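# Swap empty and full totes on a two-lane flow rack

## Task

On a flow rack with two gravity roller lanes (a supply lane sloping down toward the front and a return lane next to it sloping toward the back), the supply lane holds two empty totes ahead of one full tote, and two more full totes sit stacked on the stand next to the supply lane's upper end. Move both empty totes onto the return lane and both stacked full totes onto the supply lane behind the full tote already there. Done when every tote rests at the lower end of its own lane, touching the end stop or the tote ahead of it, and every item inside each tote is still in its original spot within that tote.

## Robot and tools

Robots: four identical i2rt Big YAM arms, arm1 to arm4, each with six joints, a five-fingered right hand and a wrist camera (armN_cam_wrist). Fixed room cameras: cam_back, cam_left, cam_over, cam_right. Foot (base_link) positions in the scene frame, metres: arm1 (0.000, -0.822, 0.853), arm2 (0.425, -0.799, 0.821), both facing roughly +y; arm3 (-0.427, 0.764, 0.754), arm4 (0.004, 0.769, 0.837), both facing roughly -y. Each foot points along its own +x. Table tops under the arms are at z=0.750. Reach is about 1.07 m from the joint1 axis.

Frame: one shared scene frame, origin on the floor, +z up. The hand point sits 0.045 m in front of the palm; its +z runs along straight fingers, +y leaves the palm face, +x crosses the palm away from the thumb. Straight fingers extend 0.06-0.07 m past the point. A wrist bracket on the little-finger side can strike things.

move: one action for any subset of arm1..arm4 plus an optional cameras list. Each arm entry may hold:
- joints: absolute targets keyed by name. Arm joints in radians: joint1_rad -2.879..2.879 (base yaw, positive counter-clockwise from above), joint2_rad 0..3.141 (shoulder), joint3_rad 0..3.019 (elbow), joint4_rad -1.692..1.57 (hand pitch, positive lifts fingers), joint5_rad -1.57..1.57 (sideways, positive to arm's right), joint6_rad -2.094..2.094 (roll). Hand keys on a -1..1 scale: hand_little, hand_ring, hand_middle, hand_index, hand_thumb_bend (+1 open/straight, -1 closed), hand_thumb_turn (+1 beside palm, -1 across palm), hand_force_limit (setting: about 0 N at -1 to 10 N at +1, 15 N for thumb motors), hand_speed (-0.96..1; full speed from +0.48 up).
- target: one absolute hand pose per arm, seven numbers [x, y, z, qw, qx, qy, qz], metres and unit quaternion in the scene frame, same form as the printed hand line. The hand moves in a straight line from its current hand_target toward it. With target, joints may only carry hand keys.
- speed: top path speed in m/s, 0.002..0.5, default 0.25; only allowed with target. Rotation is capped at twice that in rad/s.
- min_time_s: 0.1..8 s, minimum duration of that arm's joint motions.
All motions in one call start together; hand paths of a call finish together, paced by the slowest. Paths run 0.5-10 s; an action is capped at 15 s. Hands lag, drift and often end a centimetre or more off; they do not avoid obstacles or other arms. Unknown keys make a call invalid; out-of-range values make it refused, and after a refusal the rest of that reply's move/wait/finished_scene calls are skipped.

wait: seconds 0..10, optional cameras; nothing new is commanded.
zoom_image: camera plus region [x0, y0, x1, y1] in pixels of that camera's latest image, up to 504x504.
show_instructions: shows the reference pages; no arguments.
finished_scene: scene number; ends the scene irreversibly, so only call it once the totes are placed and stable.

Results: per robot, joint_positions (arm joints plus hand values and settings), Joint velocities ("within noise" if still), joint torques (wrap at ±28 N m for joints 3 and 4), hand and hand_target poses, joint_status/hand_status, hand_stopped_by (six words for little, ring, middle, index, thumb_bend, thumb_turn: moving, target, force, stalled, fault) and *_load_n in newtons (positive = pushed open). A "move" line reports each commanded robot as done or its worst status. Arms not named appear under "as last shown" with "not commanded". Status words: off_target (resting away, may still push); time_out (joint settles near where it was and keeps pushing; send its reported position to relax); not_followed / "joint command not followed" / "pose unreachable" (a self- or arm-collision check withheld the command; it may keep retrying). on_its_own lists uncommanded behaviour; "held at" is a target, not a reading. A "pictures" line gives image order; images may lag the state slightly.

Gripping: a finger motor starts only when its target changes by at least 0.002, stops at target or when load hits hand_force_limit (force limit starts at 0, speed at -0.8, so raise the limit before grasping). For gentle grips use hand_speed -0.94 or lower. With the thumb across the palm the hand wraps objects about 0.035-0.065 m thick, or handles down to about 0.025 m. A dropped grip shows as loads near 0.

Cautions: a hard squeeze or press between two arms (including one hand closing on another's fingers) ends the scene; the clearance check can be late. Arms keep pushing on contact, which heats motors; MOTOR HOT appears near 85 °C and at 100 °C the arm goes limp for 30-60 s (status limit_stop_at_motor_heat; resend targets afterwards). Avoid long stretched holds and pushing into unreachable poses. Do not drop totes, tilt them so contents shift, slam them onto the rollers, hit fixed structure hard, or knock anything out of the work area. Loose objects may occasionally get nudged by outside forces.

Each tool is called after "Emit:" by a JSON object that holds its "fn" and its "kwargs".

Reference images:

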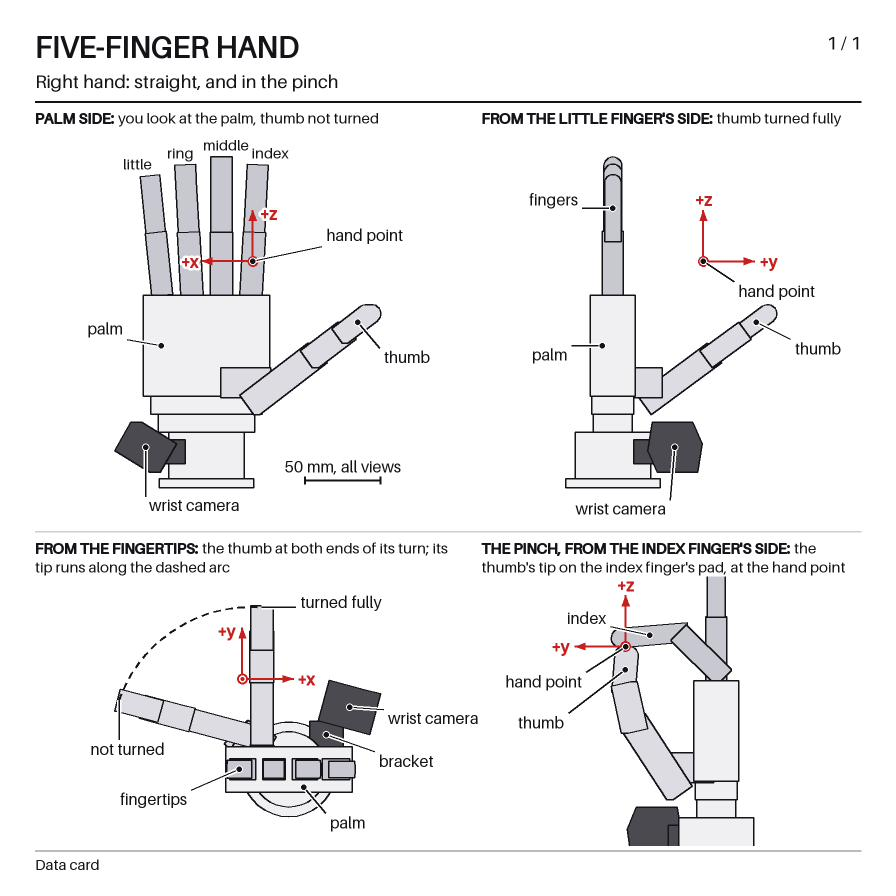

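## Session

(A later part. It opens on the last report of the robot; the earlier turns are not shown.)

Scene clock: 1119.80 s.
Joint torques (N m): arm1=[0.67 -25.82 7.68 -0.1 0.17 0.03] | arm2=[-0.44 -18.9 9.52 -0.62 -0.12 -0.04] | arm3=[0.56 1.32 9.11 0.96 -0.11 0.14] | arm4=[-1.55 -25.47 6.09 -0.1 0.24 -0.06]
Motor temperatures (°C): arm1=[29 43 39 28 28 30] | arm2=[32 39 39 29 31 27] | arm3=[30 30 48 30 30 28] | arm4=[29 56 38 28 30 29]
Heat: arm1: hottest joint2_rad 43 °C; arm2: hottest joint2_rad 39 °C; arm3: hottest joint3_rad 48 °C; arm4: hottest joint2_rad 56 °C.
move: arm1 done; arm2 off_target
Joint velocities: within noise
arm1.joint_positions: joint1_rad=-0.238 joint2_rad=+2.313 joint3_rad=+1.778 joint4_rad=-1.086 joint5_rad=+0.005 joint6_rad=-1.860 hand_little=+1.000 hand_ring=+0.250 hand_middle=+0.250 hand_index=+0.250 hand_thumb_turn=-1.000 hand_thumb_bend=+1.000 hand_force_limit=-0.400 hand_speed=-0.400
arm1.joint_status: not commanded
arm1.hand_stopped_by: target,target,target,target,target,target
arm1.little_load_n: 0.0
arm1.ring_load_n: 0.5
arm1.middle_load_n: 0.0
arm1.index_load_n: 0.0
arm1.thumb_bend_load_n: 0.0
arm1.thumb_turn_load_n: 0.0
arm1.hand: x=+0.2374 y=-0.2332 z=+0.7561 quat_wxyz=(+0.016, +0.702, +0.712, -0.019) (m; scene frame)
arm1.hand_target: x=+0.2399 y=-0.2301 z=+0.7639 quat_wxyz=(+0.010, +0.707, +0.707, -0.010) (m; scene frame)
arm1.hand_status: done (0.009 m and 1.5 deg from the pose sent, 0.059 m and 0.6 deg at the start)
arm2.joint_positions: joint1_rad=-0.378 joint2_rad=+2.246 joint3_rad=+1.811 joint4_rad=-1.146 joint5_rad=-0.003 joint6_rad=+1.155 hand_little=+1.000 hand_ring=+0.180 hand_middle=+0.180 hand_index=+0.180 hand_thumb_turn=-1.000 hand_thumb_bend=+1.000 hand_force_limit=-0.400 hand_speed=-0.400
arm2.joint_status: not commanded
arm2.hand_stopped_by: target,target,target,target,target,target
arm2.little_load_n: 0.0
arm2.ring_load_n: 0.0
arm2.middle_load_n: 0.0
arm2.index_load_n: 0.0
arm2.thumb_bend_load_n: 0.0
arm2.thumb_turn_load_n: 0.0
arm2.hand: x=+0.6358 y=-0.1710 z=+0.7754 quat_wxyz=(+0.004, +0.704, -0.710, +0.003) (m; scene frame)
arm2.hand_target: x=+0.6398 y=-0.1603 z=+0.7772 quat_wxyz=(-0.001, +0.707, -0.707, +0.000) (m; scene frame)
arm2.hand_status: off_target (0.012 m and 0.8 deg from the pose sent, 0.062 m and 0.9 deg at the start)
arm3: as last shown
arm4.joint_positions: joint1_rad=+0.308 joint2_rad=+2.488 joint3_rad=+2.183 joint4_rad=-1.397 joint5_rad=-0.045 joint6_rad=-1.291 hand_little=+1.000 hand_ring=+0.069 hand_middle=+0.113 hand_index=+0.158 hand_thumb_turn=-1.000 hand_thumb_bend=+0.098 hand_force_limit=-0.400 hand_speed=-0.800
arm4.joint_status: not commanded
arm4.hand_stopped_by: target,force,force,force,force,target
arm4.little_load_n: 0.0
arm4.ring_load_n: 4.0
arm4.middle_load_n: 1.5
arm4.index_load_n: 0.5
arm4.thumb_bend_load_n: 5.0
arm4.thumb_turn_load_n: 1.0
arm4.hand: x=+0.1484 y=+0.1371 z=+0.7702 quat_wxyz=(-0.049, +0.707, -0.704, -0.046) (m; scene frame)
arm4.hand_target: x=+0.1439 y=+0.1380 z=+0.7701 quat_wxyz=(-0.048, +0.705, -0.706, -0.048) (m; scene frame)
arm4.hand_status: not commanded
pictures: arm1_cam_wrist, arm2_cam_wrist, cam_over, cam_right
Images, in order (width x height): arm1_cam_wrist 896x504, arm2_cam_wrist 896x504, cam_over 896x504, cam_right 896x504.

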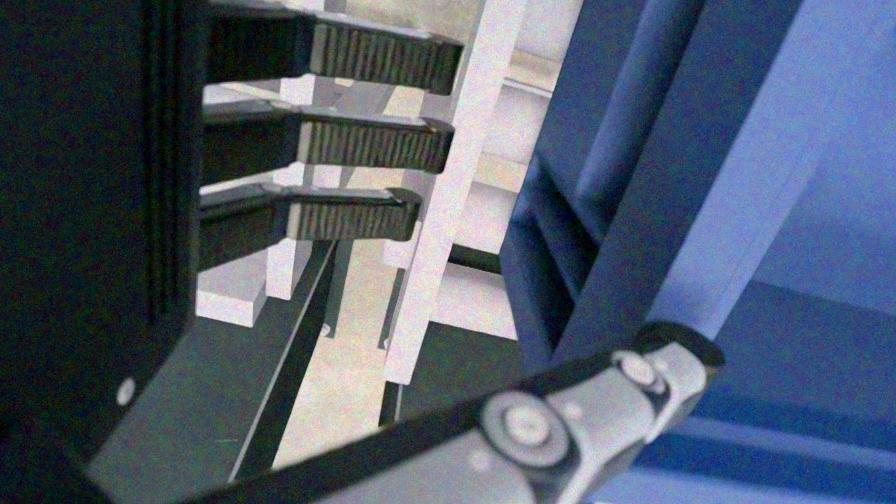

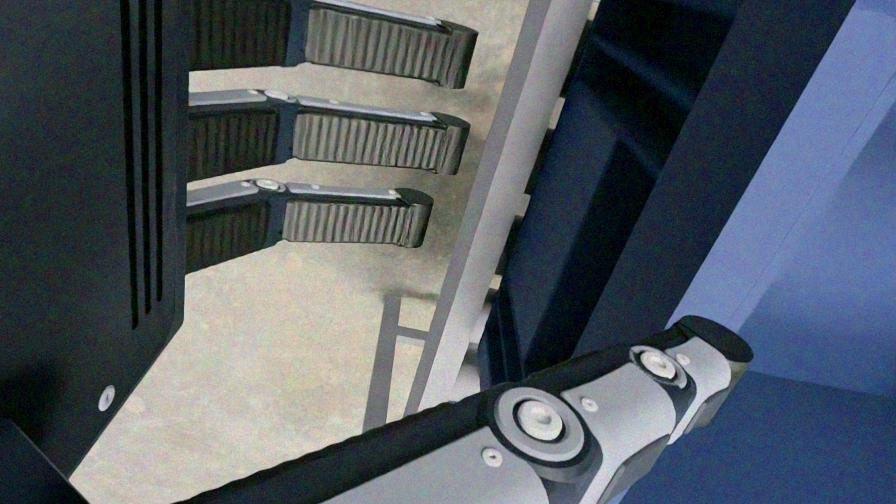

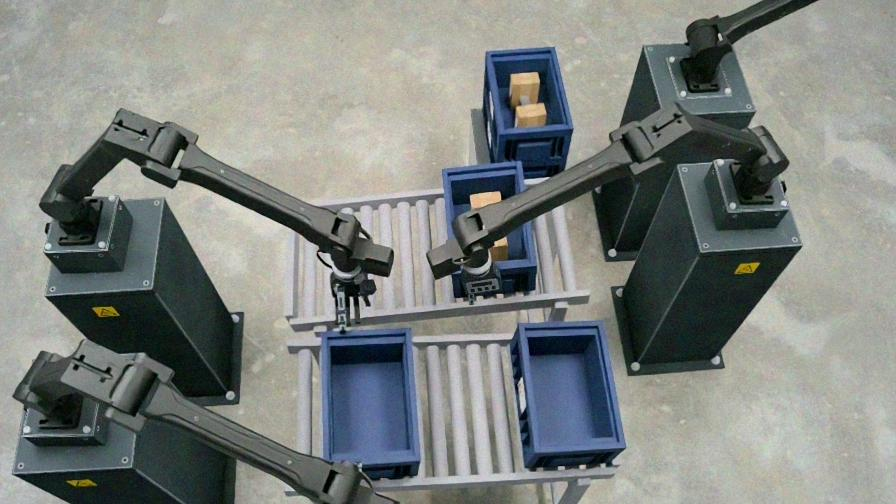

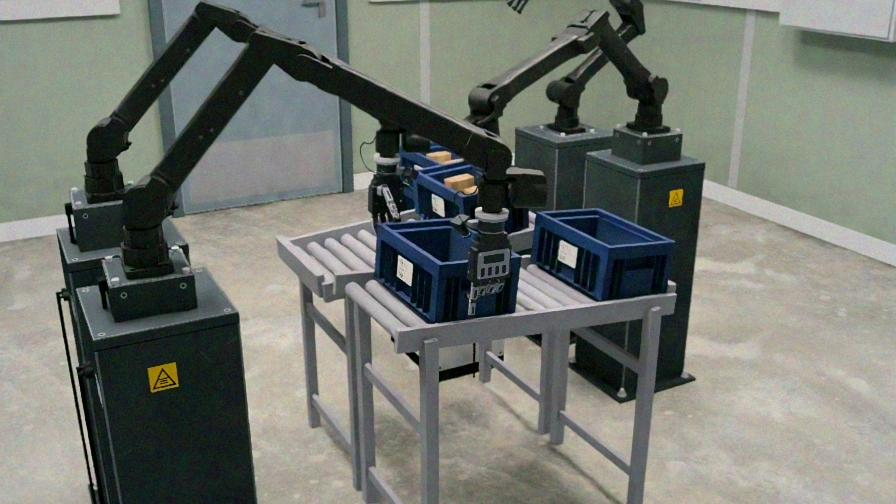

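Emit:
{"fn": "move", "kwargs": {"arm1": {"target": [0.10, -0.30, 0.98, 0, 0.7071, 0.7071, 0], "speed": 0.2}, "arm2": {"target": [0.60, -0.30, 1.00, 0, 0.7071, -0.7071, 0], "speed": 0.2}, "cameras": []}}

Emit:
{"fn": "move", "kwargs": {"arm1": {"target": [-0.21, -0.20, 0.95, -0.0475, 0.7055, 0.7055, 0.0475], "speed": 0.15}, "arm4": {"target": [0.144, 0.08, 0.766, -0.0475, 0.7055, -0.7055, -0.0475], "speed": 0.05}, "cameras": ["arm4_cam_wrist", "cam_over", "cam_left", "cam_right", "cam_back"]}}

Scene clock: 1140.43 s.
Joint torques (N m): arm1=[1.44 -18.9 9.48 -0.69 0.13 0.05] | arm2=[-1.08 -14.62 6.82 -0.58 -0.12 -0.04] | arm3=[0.32 1.2 9.03 0.99 -0.04 0.19] | arm4=[-1.38 -25.35 5.94 0.02 0.22 -0.04]
Motor temperatures (°C): arm1=[29 44 39 28 28 30] | arm2=[32 38 39 29 31 27] | arm3=[30 30 48 30 30 28] | arm4=[29 56 38 28 30 29]
Heat: arm1: hottest joint2_rad 44 °C; arm2: hottest joint3_rad 39 °C; arm3: hottest joint3_rad 48 °C; arm4: hottest joint2_rad 56 °C.
move: arm1 done; arm2 done
Joint velocities: within noise
arm1.joint_positions: joint1_rad=-0.038 joint2_rad=+1.820 joint3_rad=+1.591 joint4_rad=-1.338 joint5_rad=-0.002 joint6_rad=-1.655 hand_little=+1.000 hand_ring=+0.250 hand_middle=+0.250 hand_index=+0.250 hand_thumb_turn=-1.000 hand_thumb_bend=+1.000 hand_force_limit=-0.400 hand_speed=-0.400
arm1.joint_status: not commanded
arm1.hand_stopped_by: target,target,target,target,target,target
arm1.little_load_n: 0.0
arm1.ring_load_n: 0.0
arm1.middle_load_n: 0.0
arm1.index_load_n: 0.0
arm1.thumb_bend_load_n: 0.0
arm1.thumb_turn_load_n: 0.0
arm1.hand: x=+0.1020 y=-0.2996 z=+0.9794 quat_wxyz=(-0.001, +0.704, +0.710, +0.003) (m; scene frame)
arm1.hand_target: x=+0.1000 y=-0.3001 z=+0.9800 quat_wxyz=(+0.000, +0.707, +0.707, +0.000) (m; scene frame)
arm1.hand_status: done (0.002 m and 0.6 deg from the pose sent, 0.271 m and 2.9 deg at the start)
arm2.joint_positions: joint1_rad=-0.411 joint2_rad=+1.718 joint3_rad=+1.601 joint4_rad=-1.434 joint5_rad=-0.003 joint6_rad=+1.112 hand_little=+1.000 hand_ring=+0.180 hand_middle=+0.180 hand_index=+0.180 hand_thumb_turn=-1.000 hand_thumb_bend=+1.000 hand_force_limit=-0.400 hand_speed=-0.400
arm2.joint_status: not commanded
arm2.hand_stopped_by: target,target,target,target,target,target
arm2.little_load_n: 0.0
arm2.ring_load_n: 0.0
arm2.middle_load_n: 0.0
arm2.index_load_n: 0.0
arm2.thumb_bend_load_n: -0.5
arm2.thumb_turn_load_n: 0.0
arm2.hand: x=+0.5978 y=-0.2935 z=+1.0035 quat_wxyz=(-0.010, +0.708, -0.706, -0.002) (m; scene frame)
arm2.hand_target: x=+0.5999 y=-0.2999 z=+1.0002 quat_wxyz=(+0.000, +0.707, -0.707, +0.000) (m; scene frame)
arm2.hand_status: done (0.008 m and 1.2 deg from the pose sent, 0.261 m and 0.8 deg at the start)
arm3, arm4: as last shown
arm4.thumb_turn_load_n: 0.5
pictures: none
No camera images: "cameras" was empty.

Scene clock: 1143.80 s.
Joint torques (N m): arm1=[1.03 -22.53 13.01 -0.51 0.4 0.02] | arm2=[-1.2 -14.68 6.83 -0.54 -0.12 -0.03] | arm3=[-0.03 0.38 9.29 1.21 -0.09 0.13] | arm4=[-1.61 -24.82 10.77 -1.1 0.17 -0.05]
Motor temperatures (°C): arm1=[29 44 39 28 28 30] | arm2=[32 38 39 29 31 27] | arm3=[30 30 48 30 30 28] | arm4=[29 56 38 28 30 29]
Heat: arm1: hottest joint2_rad 44 °C; arm2: hottest joint3_rad 39 °C; arm3: hottest joint3_rad 48 °C; arm4: hottest joint2_rad 56 °C.
move: arm1 done; arm4 done
Joint velocities: within noise
arm1.joint_positions: joint1_rad=+0.445 joint2_rad=+2.147 joint3_rad=+2.034 joint4_rad=-1.341 joint5_rad=+0.045 joint6_rad=-1.178 hand_little=+1.000 hand_ring=+0.250 hand_middle=+0.250 hand_index=+0.250 hand_thumb_turn=-1.000 hand_thumb_bend=+1.000 hand_force_limit=-0.400 hand_speed=-0.400
arm1.joint_status: not commanded
arm1.hand_stopped_by: target,target,target,target,target,target
arm1.little_load_n: 0.0
arm1.ring_load_n: 0.0
arm1.middle_load_n: 0.0
arm1.index_load_n: 0.0
arm1.thumb_bend_load_n: 0.0
arm1.thumb_turn_load_n: 0.0
arm1.hand: x=-0.2071 y=-0.2091 z=+0.9498 quat_wxyz=(-0.044, +0.701, +0.710, +0.045) (m; scene frame)
arm1.hand_target: x=-0.2099 y=-0.2003 z=+0.9499 quat_wxyz=(-0.048, +0.705, +0.706, +0.048) (m; scene frame)
arm1.hand_status: done (0.010 m and 0.9 deg from the pose sent, 0.329 m and 7.4 deg at the start)
arm2, arm3: as last shown
arm2.thumb_bend_load_n: 0.0
arm4.joint_positions: joint1_rad=+0.292 joint2_rad=+2.744 joint3_rad=+2.675 joint4_rad=-1.641 joint5_rad=-0.040 joint6_rad=-1.312 hand_little=+1.000 hand_ring=+0.069 hand_middle=+0.113 hand_index=+0.158 hand_thumb_turn=-1.000 hand_thumb_bend=+0.098 hand_force_limit=-0.400 hand_speed=-0.800
arm4.joint_status: not commanded
arm4.hand_stopped_by: target,force,force,force,force,target
arm4.little_load_n: 0.0
arm4.ring_load_n: 2.0
arm4.middle_load_n: 1.0
arm4.index_load_n: 0.5
arm4.thumb_bend_load_n: 3.0
arm4.thumb_turn_load_n: 1.0
arm4.hand: x=+0.1497 y=+0.0867 z=+0.7674 quat_wxyz=(-0.050, +0.709, -0.702, -0.049) (m; scene frame)
arm4.hand_target: x=+0.1437 y=+0.0806 z=+0.7659 quat_wxyz=(-0.047, +0.706, -0.705, -0.046) (m; scene frame)
arm4.hand_status: done (0.009 m and 0.7 deg from the pose sent, 0.057 m and 0.4 deg at the start)
pictures: arm4_cam_wrist, cam_back, cam_left, cam_over, cam_right
Images, in order (width x height): arm4_cam_wrist 896x504, cam_back 896x504, cam_left 896x504, cam_over 896x504, cam_right 896x504.

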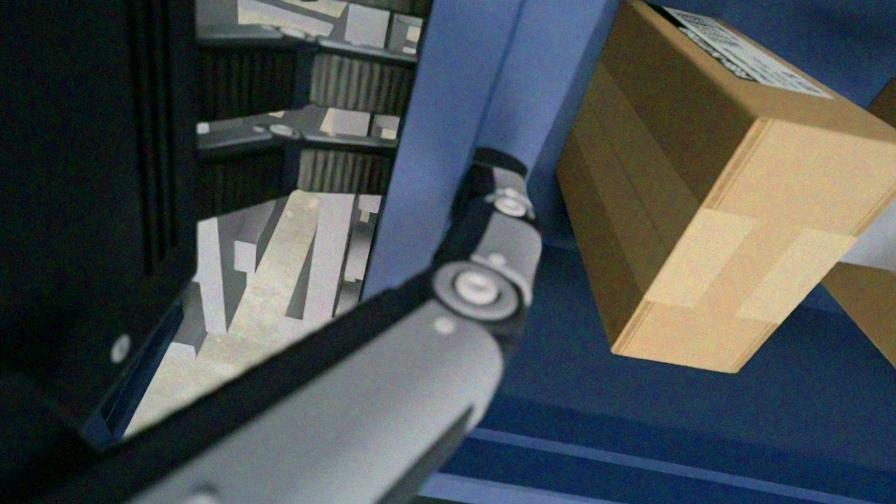

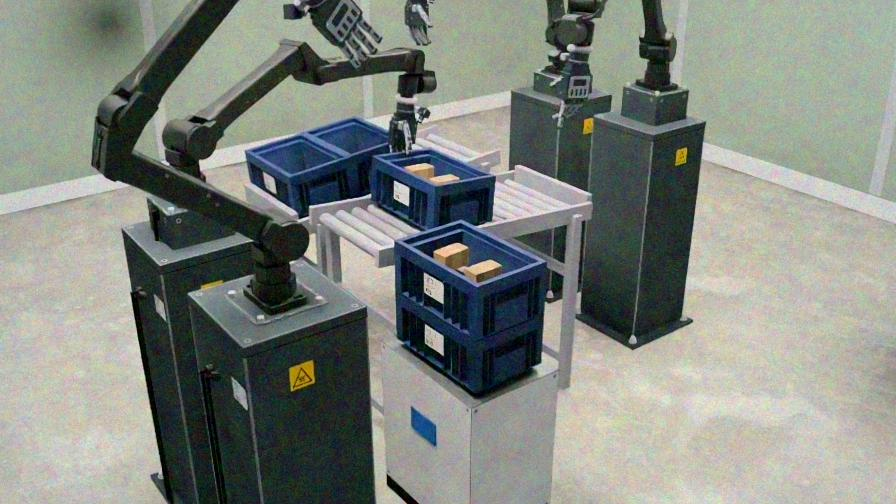

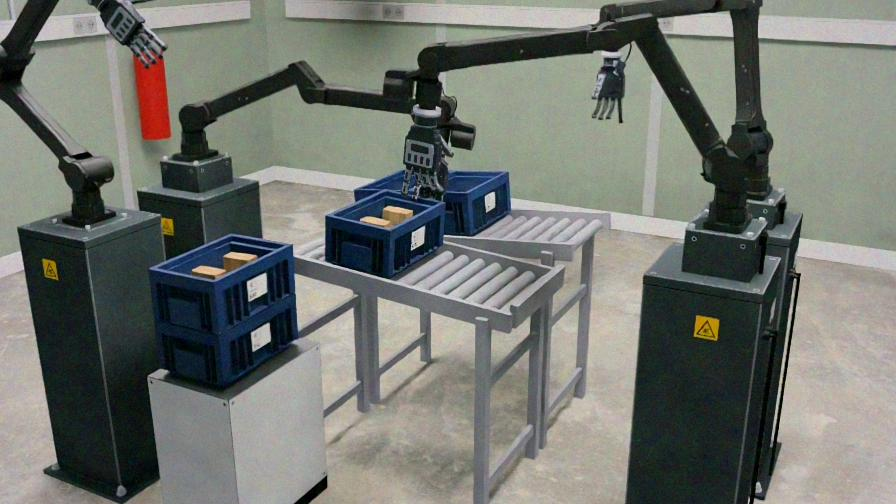

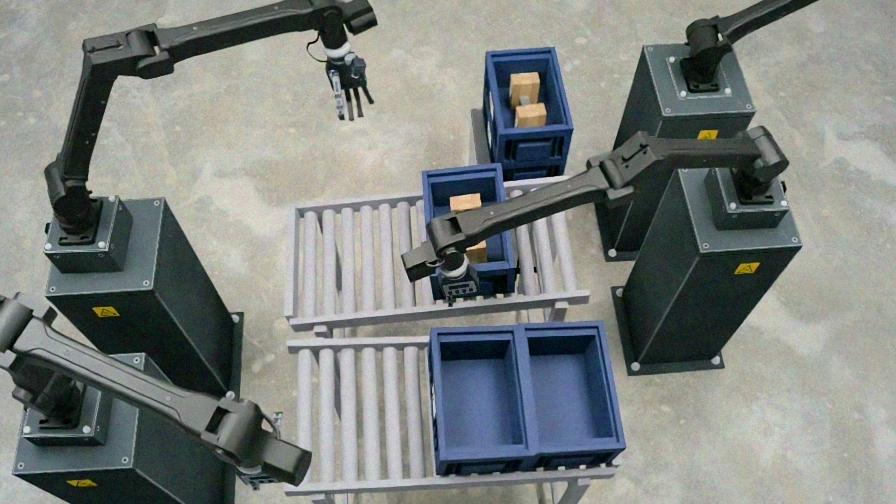

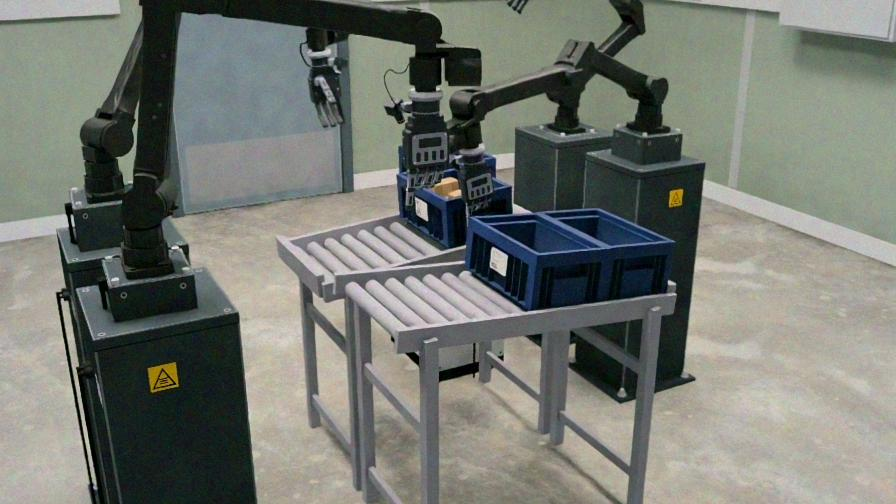

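Emit:
{"fn": "move", "kwargs": {"arm4": {"target": [0.146, -0.005, 0.761, -0.0475, 0.7055, -0.7055, -0.0475], "speed": 0.05}, "cameras": ["arm4_cam_wrist", "cam_over", "cam_left", "cam_right", "cam_back"]}}

Scene clock: 1162.30 s.
Joint torques (N m): arm1=[1.2 -22.59 13.01 -0.47 0.4 0.03] | arm2=[-1.26 -14.56 6.83 -0.58 -0.13 -0.03] | arm3=[0.5 1.26 9.1 0.94 -0.08 0.23] | arm4=[-1.55 -26.34 11.58 1.48 -0.03 -0.22]
Motor temperatures (°C): arm1=[29 41 41 28 28 30] | arm2=[32 37 38 29 31 27] | arm3=[30 30 48 30 30 28] | arm4=[29 53 40 28 30 29]
Heat: arm1: hottest joint2_rad 41 °C; arm2: hottest joint3_rad 38 °C; arm3: hottest joint3_rad 48 °C; arm4: hottest joint2_rad 53 °C.
move: arm4 off_target
Joint velocities: within noise
arm1, arm2, arm3: as last shown
arm3.thumb_turn_load_n: -0.5
arm4.joint_positions: joint1_rad=+0.272 joint2_rad=+2.840 joint3_rad=+2.869 joint4_rad=-1.525 joint5_rad=-0.029 joint6_rad=-1.359 hand_little=+1.000 hand_ring=+0.070 hand_middle=+0.113 hand_index=+0.158 hand_thumb_turn=-1.000 hand_thumb_bend=+0.096 hand_force_limit=-0.400 hand_speed=-0.800
arm4.joint_status: not commanded
arm4.hand_stopped_by: target,force,force,force,force,target
arm4.little_load_n: 0.0
arm4.ring_load_n: 14.0
arm4.middle_load_n: 0.5
arm4.index_load_n: 0.0
arm4.thumb_bend_load_n: -1.5
arm4.thumb_turn_load_n: -12.5
arm4.hand: x=+0.1484 y=+0.0184 z=+0.7575 quat_wxyz=(+0.009, +0.721, -0.692, +0.041) (m; scene frame)
arm4.hand_target: x=+0.1453 y=-0.0023 z=+0.7620 quat_wxyz=(+0.027, +0.722, -0.687, +0.070) (m; scene frame)
arm4.hand_status: off_target (0.024 m and 12.2 deg from the pose sent, 0.092 m and 0.7 deg at the start; a joint's target at an end of its range on 63 of 69 steps)
pictures: arm4_cam_wrist, cam_back, cam_left, cam_over, cam_right
Images, in order (width x height): arm4_cam_wrist 896x504, cam_back 896x504, cam_left 896x504, cam_over 896x504, cam_right 896x504.

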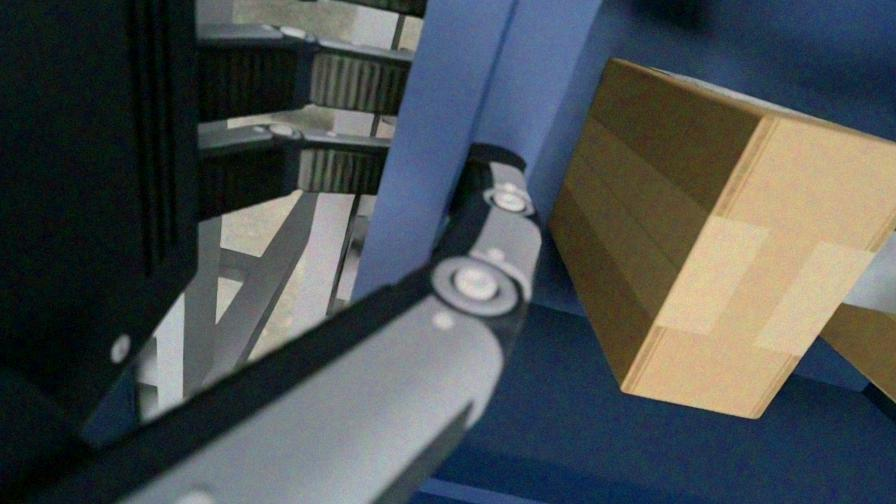

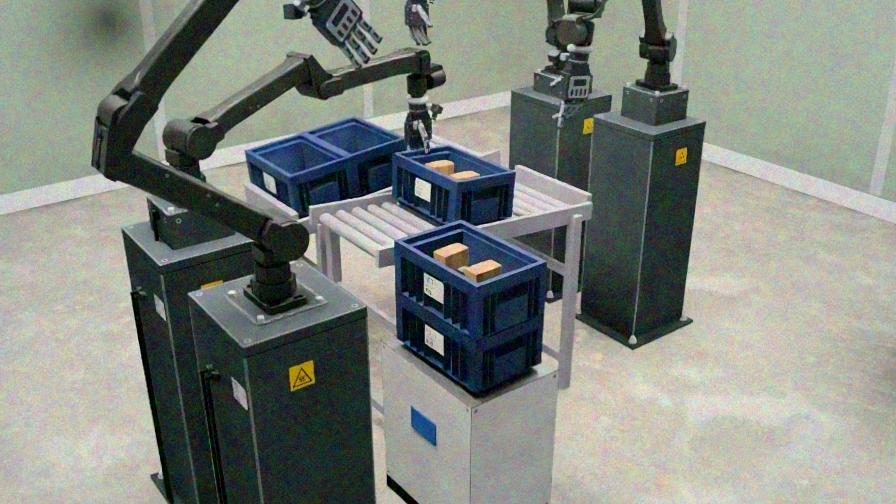

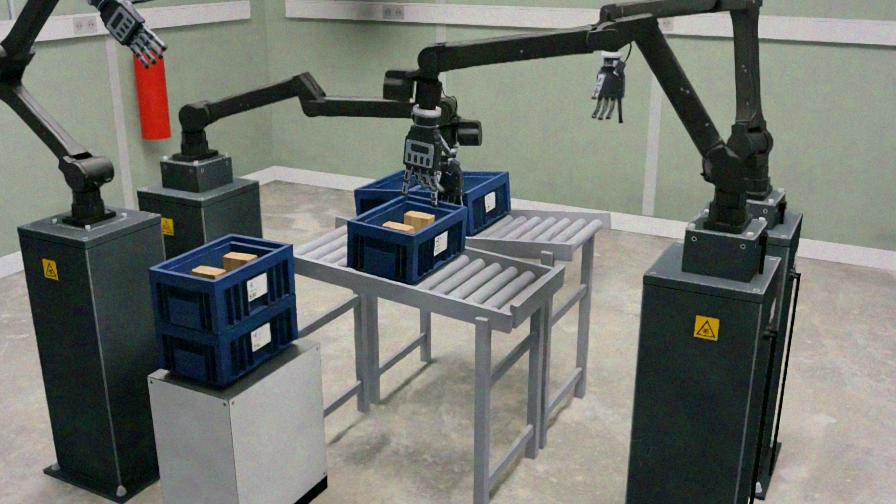

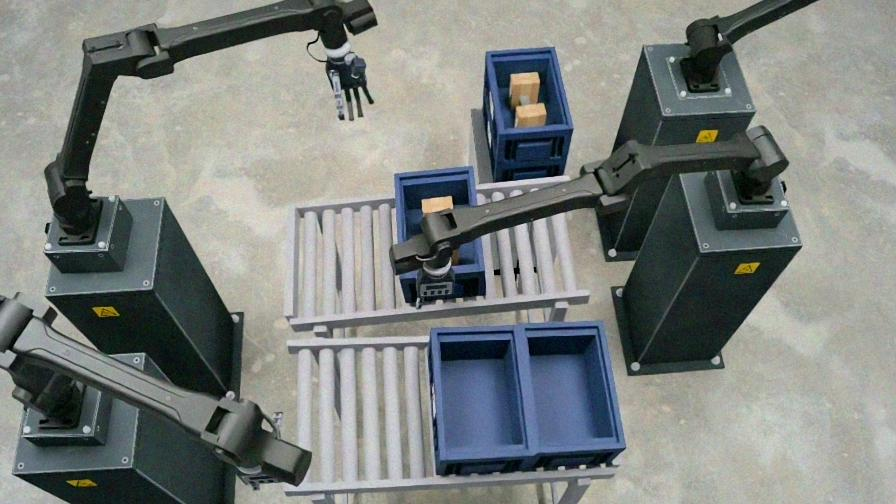

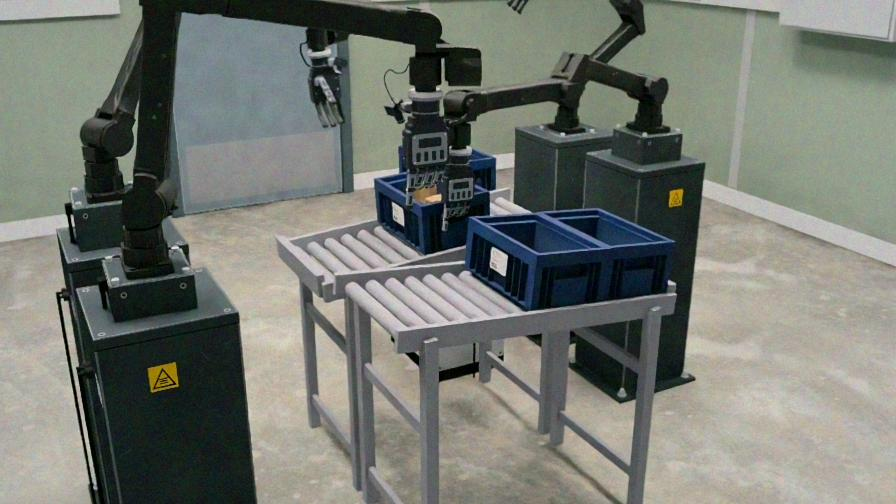

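Emit:
{"fn": "move", "kwargs": {"arm4": {"joints": {"hand_speed": -0.6, "hand_thumb_bend": 1.0}}, "arm1": {"target": [-0.205, -0.055, 0.84, -0.0475, 0.7055, 0.7055, 0.0475], "speed": 0.1}, "cameras": ["arm4_cam_wrist", "arm1_cam_wrist", "cam_over", "cam_left", "cam_right"]}}

Scene clock: 1190.87 s.
Joint torques (N m): arm1=[0.5 -28.4 13.14 0.13 0.13 -0.19] | arm2=[-1.08 -14.45 6.83 -0.54 -0.14 -0.03] | arm3=[0.97 -0.09 9.22 1.2 -0.05 0.11] | arm4=[-1.79 -26.64 11.63 0.4 0.2 -0.11]
Motor temperatures (°C): arm1=[29 40 42 28 28 30] | arm2=[32 37 38 29 31 27] | arm3=[30 30 48 30 30 28] | arm4=[29 58 46 28 30 29]
Heat: arm1: hottest joint3_rad 42 °C; arm2: hottest joint3_rad 38 °C; arm3: hottest joint3_rad 48 °C; arm4: hottest joint2_rad 58 °C.
move: arm1 off_target; arm4 done
Joint velocities: within noise
arm1.joint_positions: joint1_rad=+0.377 joint2_rad=+2.759 joint3_rad=+2.889 joint4_rad=-1.502 joint5_rad=+0.042 joint6_rad=-1.251 hand_little=+1.000 hand_ring=+0.250 hand_middle=+0.250 hand_index=+0.250 hand_thumb_turn=-1.000 hand_thumb_bend=+1.000 hand_force_limit=-0.400 hand_speed=-0.400
arm1.joint_status: not commanded
arm1.hand_stopped_by: target,target,target,target,target,target
arm1.little_load_n: 0.0
arm1.ring_load_n: 0.0
arm1.middle_load_n: 0.0
arm1.index_load_n: 0.0
arm1.thumb_bend_load_n: 0.0
arm1.thumb_turn_load_n: 0.0
arm1.hand: x=-0.2076 y=-0.0651 z=+0.8403 quat_wxyz=(-0.079, +0.698, +0.709, +0.064) (m; scene frame)
arm1.hand_target: x=-0.2046 y=-0.0565 z=+0.8398 quat_wxyz=(-0.089, +0.696, +0.709, +0.069) (m; scene frame)
arm1.hand_status: off_target (0.010 m and 4.2 deg from the pose sent, 0.189 m and 0.8 deg at the start; a joint's target at an end of its range on 26 of 81 steps)
arm2: as last shown
arm3.joint_positions: joint1_rad=-0.026 joint2_rad=+0.630 joint3_rad=+1.389 joint4_rad=-1.541 joint5_rad=-0.157 joint6_rad=+1.490 hand_little=+1.000 hand_ring=+1.000 hand_middle=+1.000 hand_index=+1.000 hand_thumb_turn=+1.000 hand_thumb_bend=+1.000 hand_force_limit=+0.000 hand_speed=-0.800
arm3.joint_status: not commanded
arm3.hand_stopped_by: target,target,target,target,target,target
arm3.little_load_n: 0.0
arm3.ring_load_n: 0.0
arm3.middle_load_n: 0.0
arm3.index_load_n: 0.0
arm3.thumb_bend_load_n: 0.0
arm3.thumb_turn_load_n: -0.5
arm3.hand: x=-0.3341 y=+0.5300 z=+1.2622 quat_wxyz=(-0.309, -0.605, -0.695, +0.236) (m; scene frame)
arm3.hand_target: x=-0.3343 y=+0.5332 z=+1.2697 quat_wxyz=(-0.313, -0.607, -0.691, +0.238) (m; scene frame)
arm3.hand_status: not commanded
arm4.joint_positions: joint1_rad=+0.272 joint2_rad=+2.842 joint3_rad=+2.869 joint4_rad=-1.500 joint5_rad=-0.035 joint6_rad=-1.371 hand_little=+1.000 hand_ring=+0.069 hand_middle=+0.113 hand_index=+0.158 hand_thumb_turn=-1.000 hand_thumb_bend=+1.000 hand_force_limit=-0.400 hand_speed=-0.600
arm4.joint_status: all done
arm4.hand_stopped_by: target,force,force,force,target,target
arm4.little_load_n: 0.0
arm4.ring_load_n: 3.0
arm4.middle_load_n: 0.0
arm4.index_load_n: 0.0
arm4.thumb_bend_load_n: 0.0
arm4.thumb_turn_load_n: 0.0
arm4.hand: x=+0.1511 y=+0.0118 z=+0.7551 quat_wxyz=(+0.013, +0.725, -0.687, +0.052) (m; scene frame)
arm4.hand_target: x=+0.1453 y=-0.0022 z=+0.7620 quat_wxyz=(+0.027, +0.722, -0.687, +0.070) (m; scene frame)
arm4.hand_status: not commanded
pictures: arm1_cam_wrist, arm4_cam_wrist, cam_left, cam_over, cam_right
Images, in order (width x height): arm1_cam_wrist 896x504, arm4_cam_wrist 896x504, cam_left 896x504, cam_over 896x504, cam_right 896x504.

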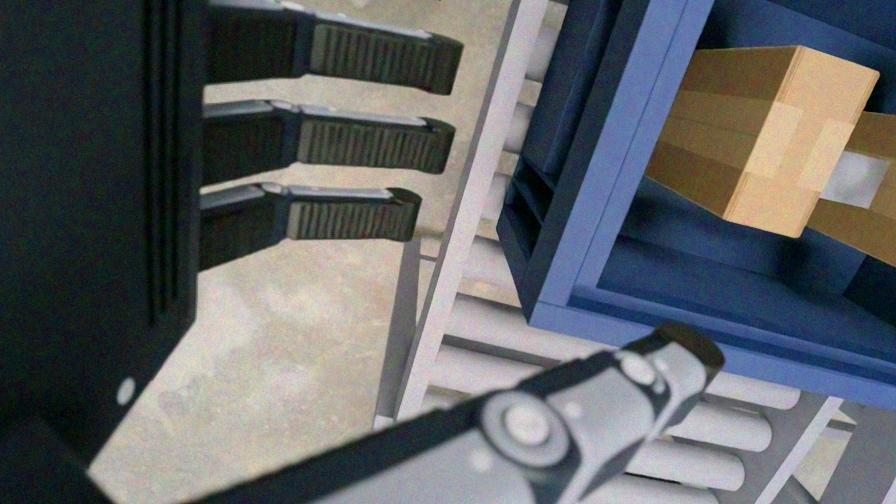

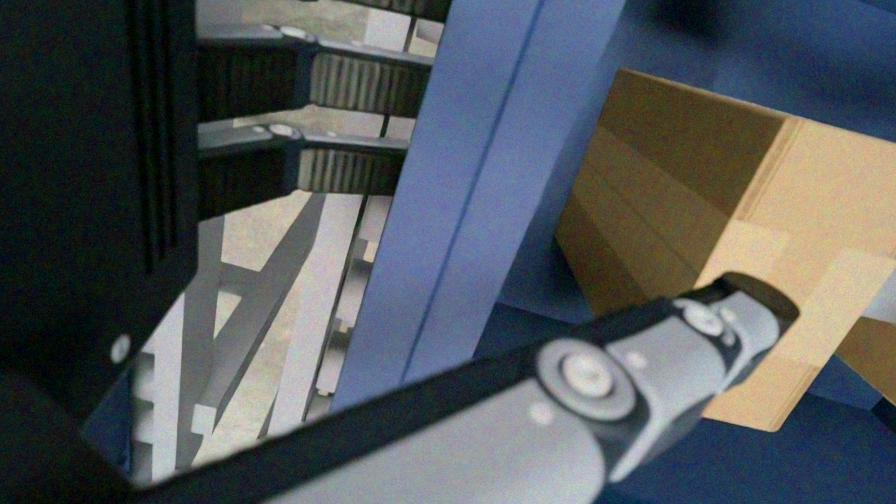

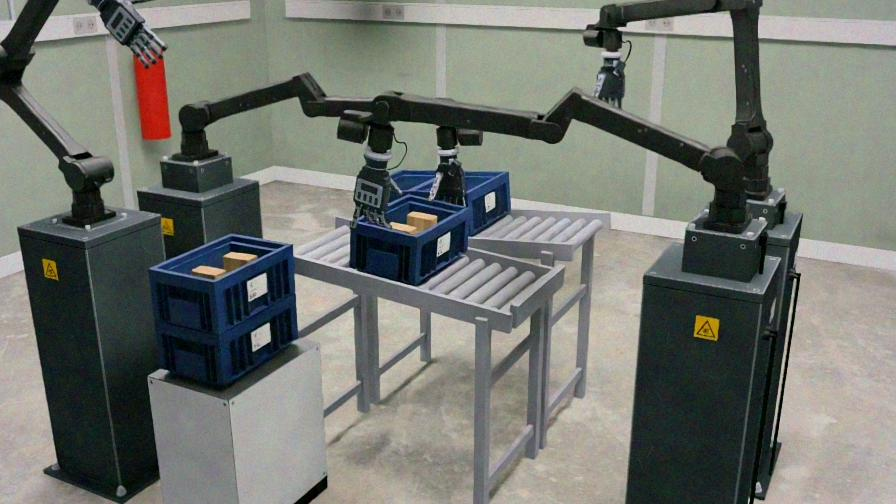

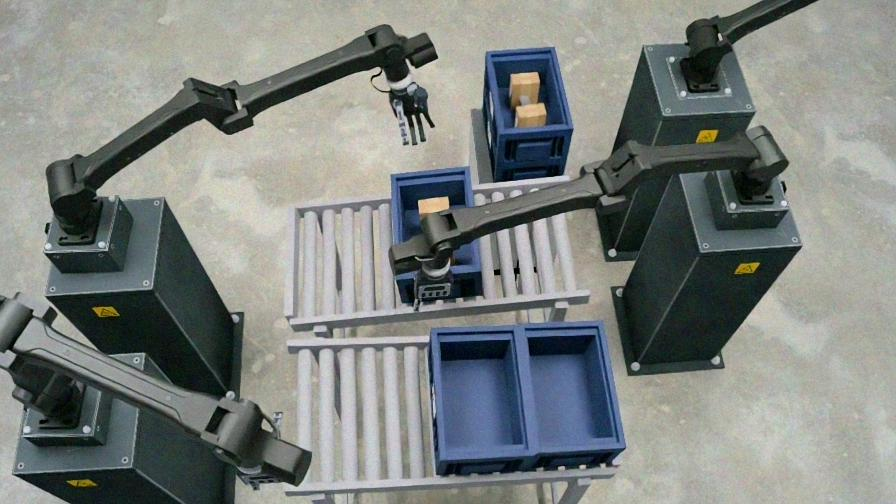

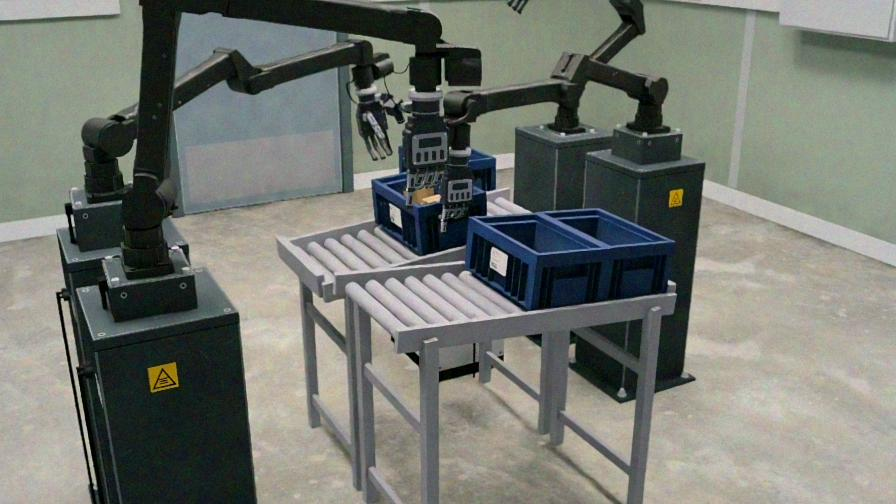

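Emit:
{"fn": "move", "kwargs": {"arm1": {"target": [-0.190, -0.028, 0.768, -0.0475, 0.7055, 0.7055, 0.0475], "speed": 0.08, "joints": {"hand_index": 0.3, "hand_middle": 0.3, "hand_ring": 0.3}}, "cameras": ["arm1_cam_wrist", "cam_left"]}}

Emit:
{"fn": "zoom_image", "kwargs": {"camera": "cam_left", "region": [320, 140, 480, 290]}}

Scene clock: 1210.90 s.
Joint torques (N m): arm1=[0.62 -28.45 13.24 0.5 0.11 -0.11] | arm2=[-1.08 -14.39 6.82 -0.57 -0.13 -0.04] | arm3=[0.97 0.73 8.96 1.14 -0.06 0.13] | arm4=[-1.96 -26.99 11.63 0.55 0.26 -0.13]
Motor temperatures (°C): arm1=[29 40 43 28 28 30] | arm2=[32 37 38 29 31 27] | arm3=[30 30 48 30 30 28] | arm4=[29 53 48 28 30 29]
Heat: arm1: hottest joint3_rad 43 °C; arm2: hottest joint3_rad 38 °C; arm3: hottest joint3_rad 48 °C; arm4: hottest joint2_rad 53 °C.
move: arm1 off_target
Joint velocities: within noise
arm1.joint_positions: joint1_rad=+0.350 joint2_rad=+2.850 joint3_rad=+2.889 joint4_rad=-1.369 joint5_rad=+0.035 joint6_rad=-1.286 hand_little=+1.000 hand_ring=+0.300 hand_middle=+0.300 hand_index=+0.300 hand_thumb_turn=-1.000 hand_thumb_bend=+1.000 hand_force_limit=-0.400 hand_speed=-0.400
arm1.joint_status: all done
arm1.hand_stopped_by: target,target,target,target,target,target
arm1.little_load_n: 0.5
arm1.ring_load_n: 0.0
arm1.middle_load_n: 0.0
arm1.index_load_n: 0.0
arm1.thumb_bend_load_n: 0.0
arm1.thumb_turn_load_n: 0.0
arm1.hand: x=-0.1928 y=-0.0389 z=+0.7719 quat_wxyz=(-0.097, +0.693, +0.710, +0.074) (m; scene frame)
arm1.hand_target: x=-0.1893 y=-0.0297 z=+0.7682 quat_wxyz=(-0.108, +0.691, +0.710, +0.079) (m; scene frame)
arm1.hand_status: off_target (0.012 m and 6.6 deg from the pose sent, 0.083 m and 4.2 deg at the start; a joint's target at an end of its range on 46 of 49 steps)
arm2, arm3, arm4: as last shown
arm3.thumb_bend_load_n: -0.5
arm3.thumb_turn_load_n: 0.0
arm4.ring_load_n: 2.5
arm4.thumb_bend_load_n: -0.5
pictures: arm1_cam_wrist, cam_left
Images, in order (width x height): arm1_cam_wrist 896x504, cam_left 896x504.

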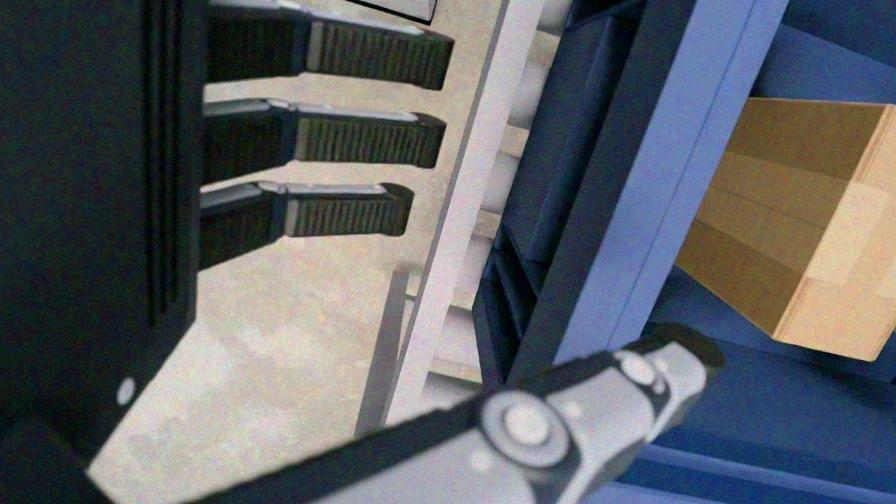

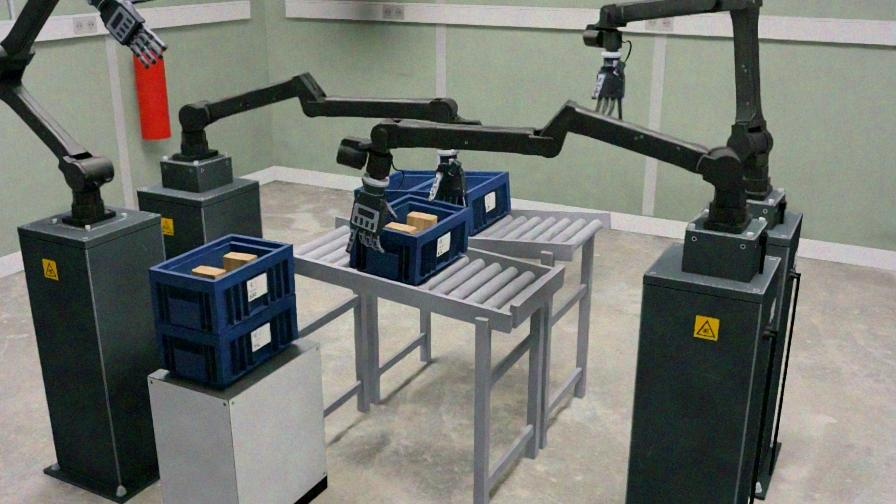

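Scaled by 3.150.

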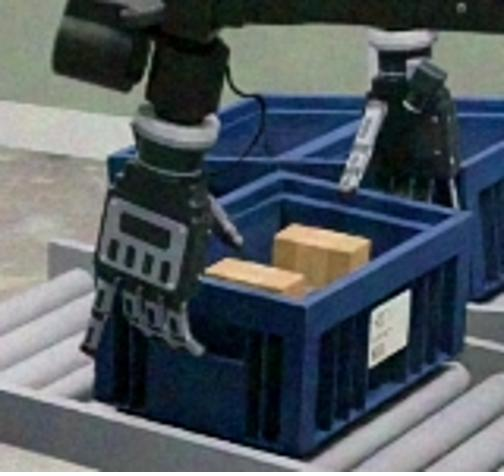

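Emit:
{"fn": "move", "kwargs": {"arm1": {"target": [-0.24, -0.22, 0.93, -0.0475, 0.7055, 0.7055, 0.0475], "speed": 0.2, "joints": {"hand_speed": 0.2, "hand_index": -0.9, "hand_middle": -0.9, "hand_ring": -0.9, "hand_little": -0.9, "hand_thumb_turn": 1.0}}, "cameras": []}}

Emit:
{"fn": "move", "kwargs": {"arm1": {"target": [-0.03, -0.34, 0.93, -0.034, 0.9994, 0, 0], "speed": 0.3}, "cameras": ["arm1_cam_wrist", "cam_over", "cam_left"]}}

Scene clock: 1257.37 s.
Joint torques (N m): arm1=[1.49 -25.17 9.22 -0.51 0.4 0.03] | arm2=[-1.2 -14.51 6.83 -0.55 -0.12 -0.03] | arm3=[0.62 1.49 9.42 1.18 -0.02 0.16] | arm4=[-1.67 -26.52 11.58 0.46 0.23 -0.11]
Motor temperatures (°C): arm1=[29 48 44 28 28 30] | arm2=[32 36 37 29 31 27] | arm3=[30 30 48 30 30 28] | arm4=[29 51 51 28 30 29]
Heat: arm1: hottest joint2_rad 48 °C; arm2: hottest joint3_rad 37 °C; arm3: hottest joint3_rad 48 °C; arm4: hottest joint2_rad 51 °C.
move: arm1 done
Joint velocities: within noise
arm1.joint_positions: joint1_rad=+0.493 joint2_rad=+2.169 joint3_rad=+2.010 joint4_rad=-1.287 joint5_rad=+0.051 joint6_rad=-1.125 hand_little=-0.900 hand_ring=-0.900 hand_middle=-0.900 hand_index=-0.900 hand_thumb_turn=+1.000 hand_thumb_bend=+1.000 hand_force_limit=-0.400 hand_speed=+0.200
arm1.joint_status: all done
arm1.hand_stopped_by: target,target,target,target,target,target
arm1.little_load_n: 0.0
arm1.ring_load_n: 0.0
arm1.middle_load_n: 0.0
arm1.index_load_n: 0.0
arm1.thumb_bend_load_n: 0.0
arm1.thumb_turn_load_n: 0.0
arm1.hand: x=-0.2392 y=-0.2170 z=+0.9263 quat_wxyz=(-0.049, +0.703, +0.708, +0.047) (m; scene frame)
arm1.hand_target: x=-0.2401 y=-0.2200 z=+0.9300 quat_wxyz=(-0.048, +0.705, +0.706, +0.048) (m; scene frame)
arm1.hand_status: done (0.005 m and 0.5 deg from the pose sent, 0.245 m and 6.6 deg at the start)
arm2, arm3, arm4: as last shown
arm3.thumb_bend_load_n: 0.0
arm4.thumb_bend_load_n: 0.0
pictures: none
No camera images: "cameras" was empty.

Scene clock: 1260.97 s.
Joint torques (N m): arm1=[1.26 -19.25 8.46 0.03 0.03 0] | arm2=[-1.26 -14.51 6.82 -0.59 -0.12 -0.03] | arm3=[0.26 0.44 9.17 1.1 -0.04 0.11] | arm4=[-1.49 -26.81 11.63 0.49 0.22 -0.14]
Motor temperatures (°C): arm1=[29 48 43 28 28 30] | arm2=[32 36 37 29 31 27] | arm3=[30 30 48 30 30 28] | arm4=[29 51 51 28 30 29]
Heat: arm1: hottest joint2_rad 48 °C; arm2: hottest joint3_rad 37 °C; arm3: hottest joint3_rad 48 °C; arm4: hottest joint2_rad 51 °C.
move: arm1 done
Joint velocities: within noise
arm1.joint_positions: joint1_rad=+0.035 joint2_rad=+1.795 joint3_rad=+1.414 joint4_rad=-1.144 joint5_rad=-0.002 joint6_rad=-0.013 hand_little=-0.900 hand_ring=-0.900 hand_middle=-0.900 hand_index=-0.900 hand_thumb_turn=+1.000 hand_thumb_bend=+1.000 hand_force_limit=-0.400 hand_speed=+0.200
arm1.joint_status: not commanded
arm1.hand_stopped_by: target,target,target,target,target,target
arm1.little_load_n: 0.0
arm1.ring_load_n: 0.0
arm1.middle_load_n: 0.0
arm1.index_load_n: 0.5
arm1.thumb_bend_load_n: 0.0
arm1.thumb_turn_load_n: 0.0
arm1.hand: x=-0.0289 y=-0.3430 z=+0.9249 quat_wxyz=(-0.024, +1.000, +0.005, +0.002) (m; scene frame)
arm1.hand_target: x=-0.0299 y=-0.3399 z=+0.9300 quat_wxyz=(-0.034, +0.999, +0.000, +0.000) (m; scene frame)
arm1.hand_status: done (0.006 m and 1.4 deg from the pose sent, 0.243 m and 90.5 deg at the start)
arm2, arm3, arm4: as last shown
arm4.ring_load_n: 3.0
pictures: arm1_cam_wrist, cam_left, cam_over
Images, in order (width x height): arm1_cam_wrist 896x504, cam_left 896x504, cam_over 896x504.

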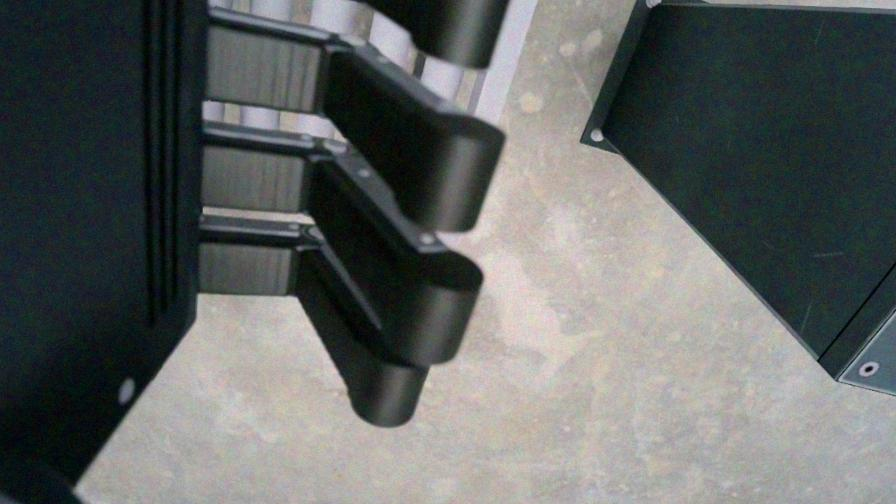

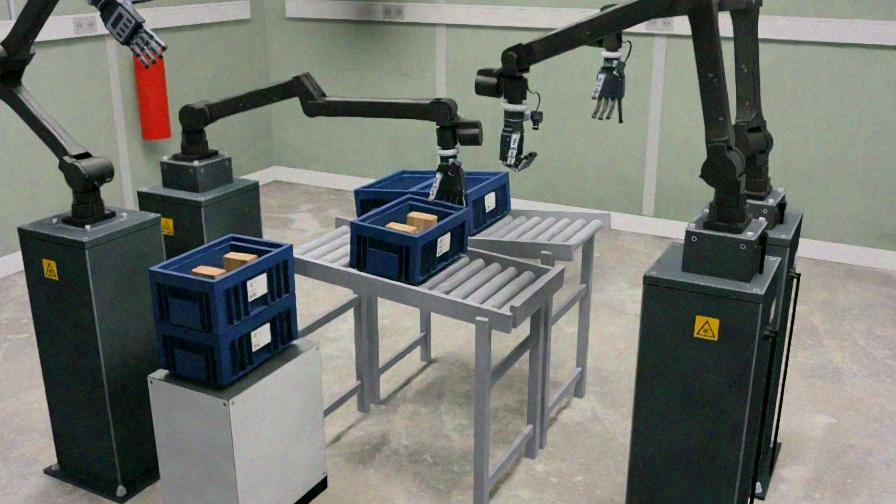

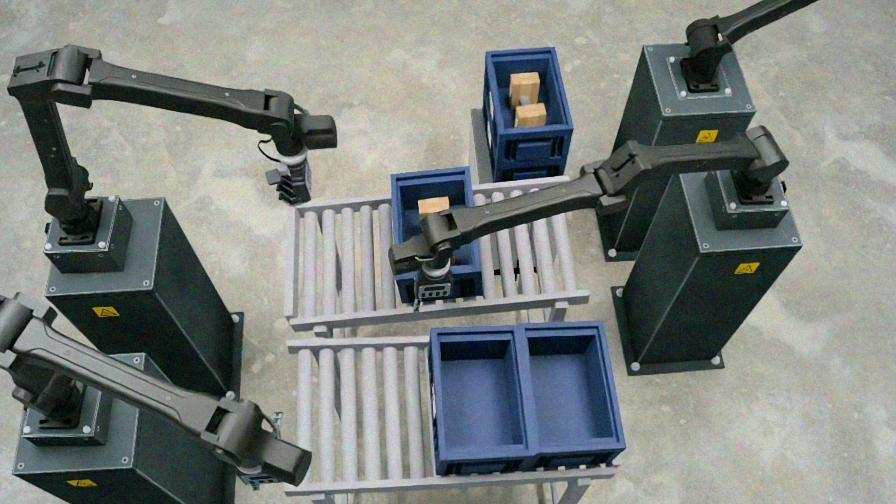

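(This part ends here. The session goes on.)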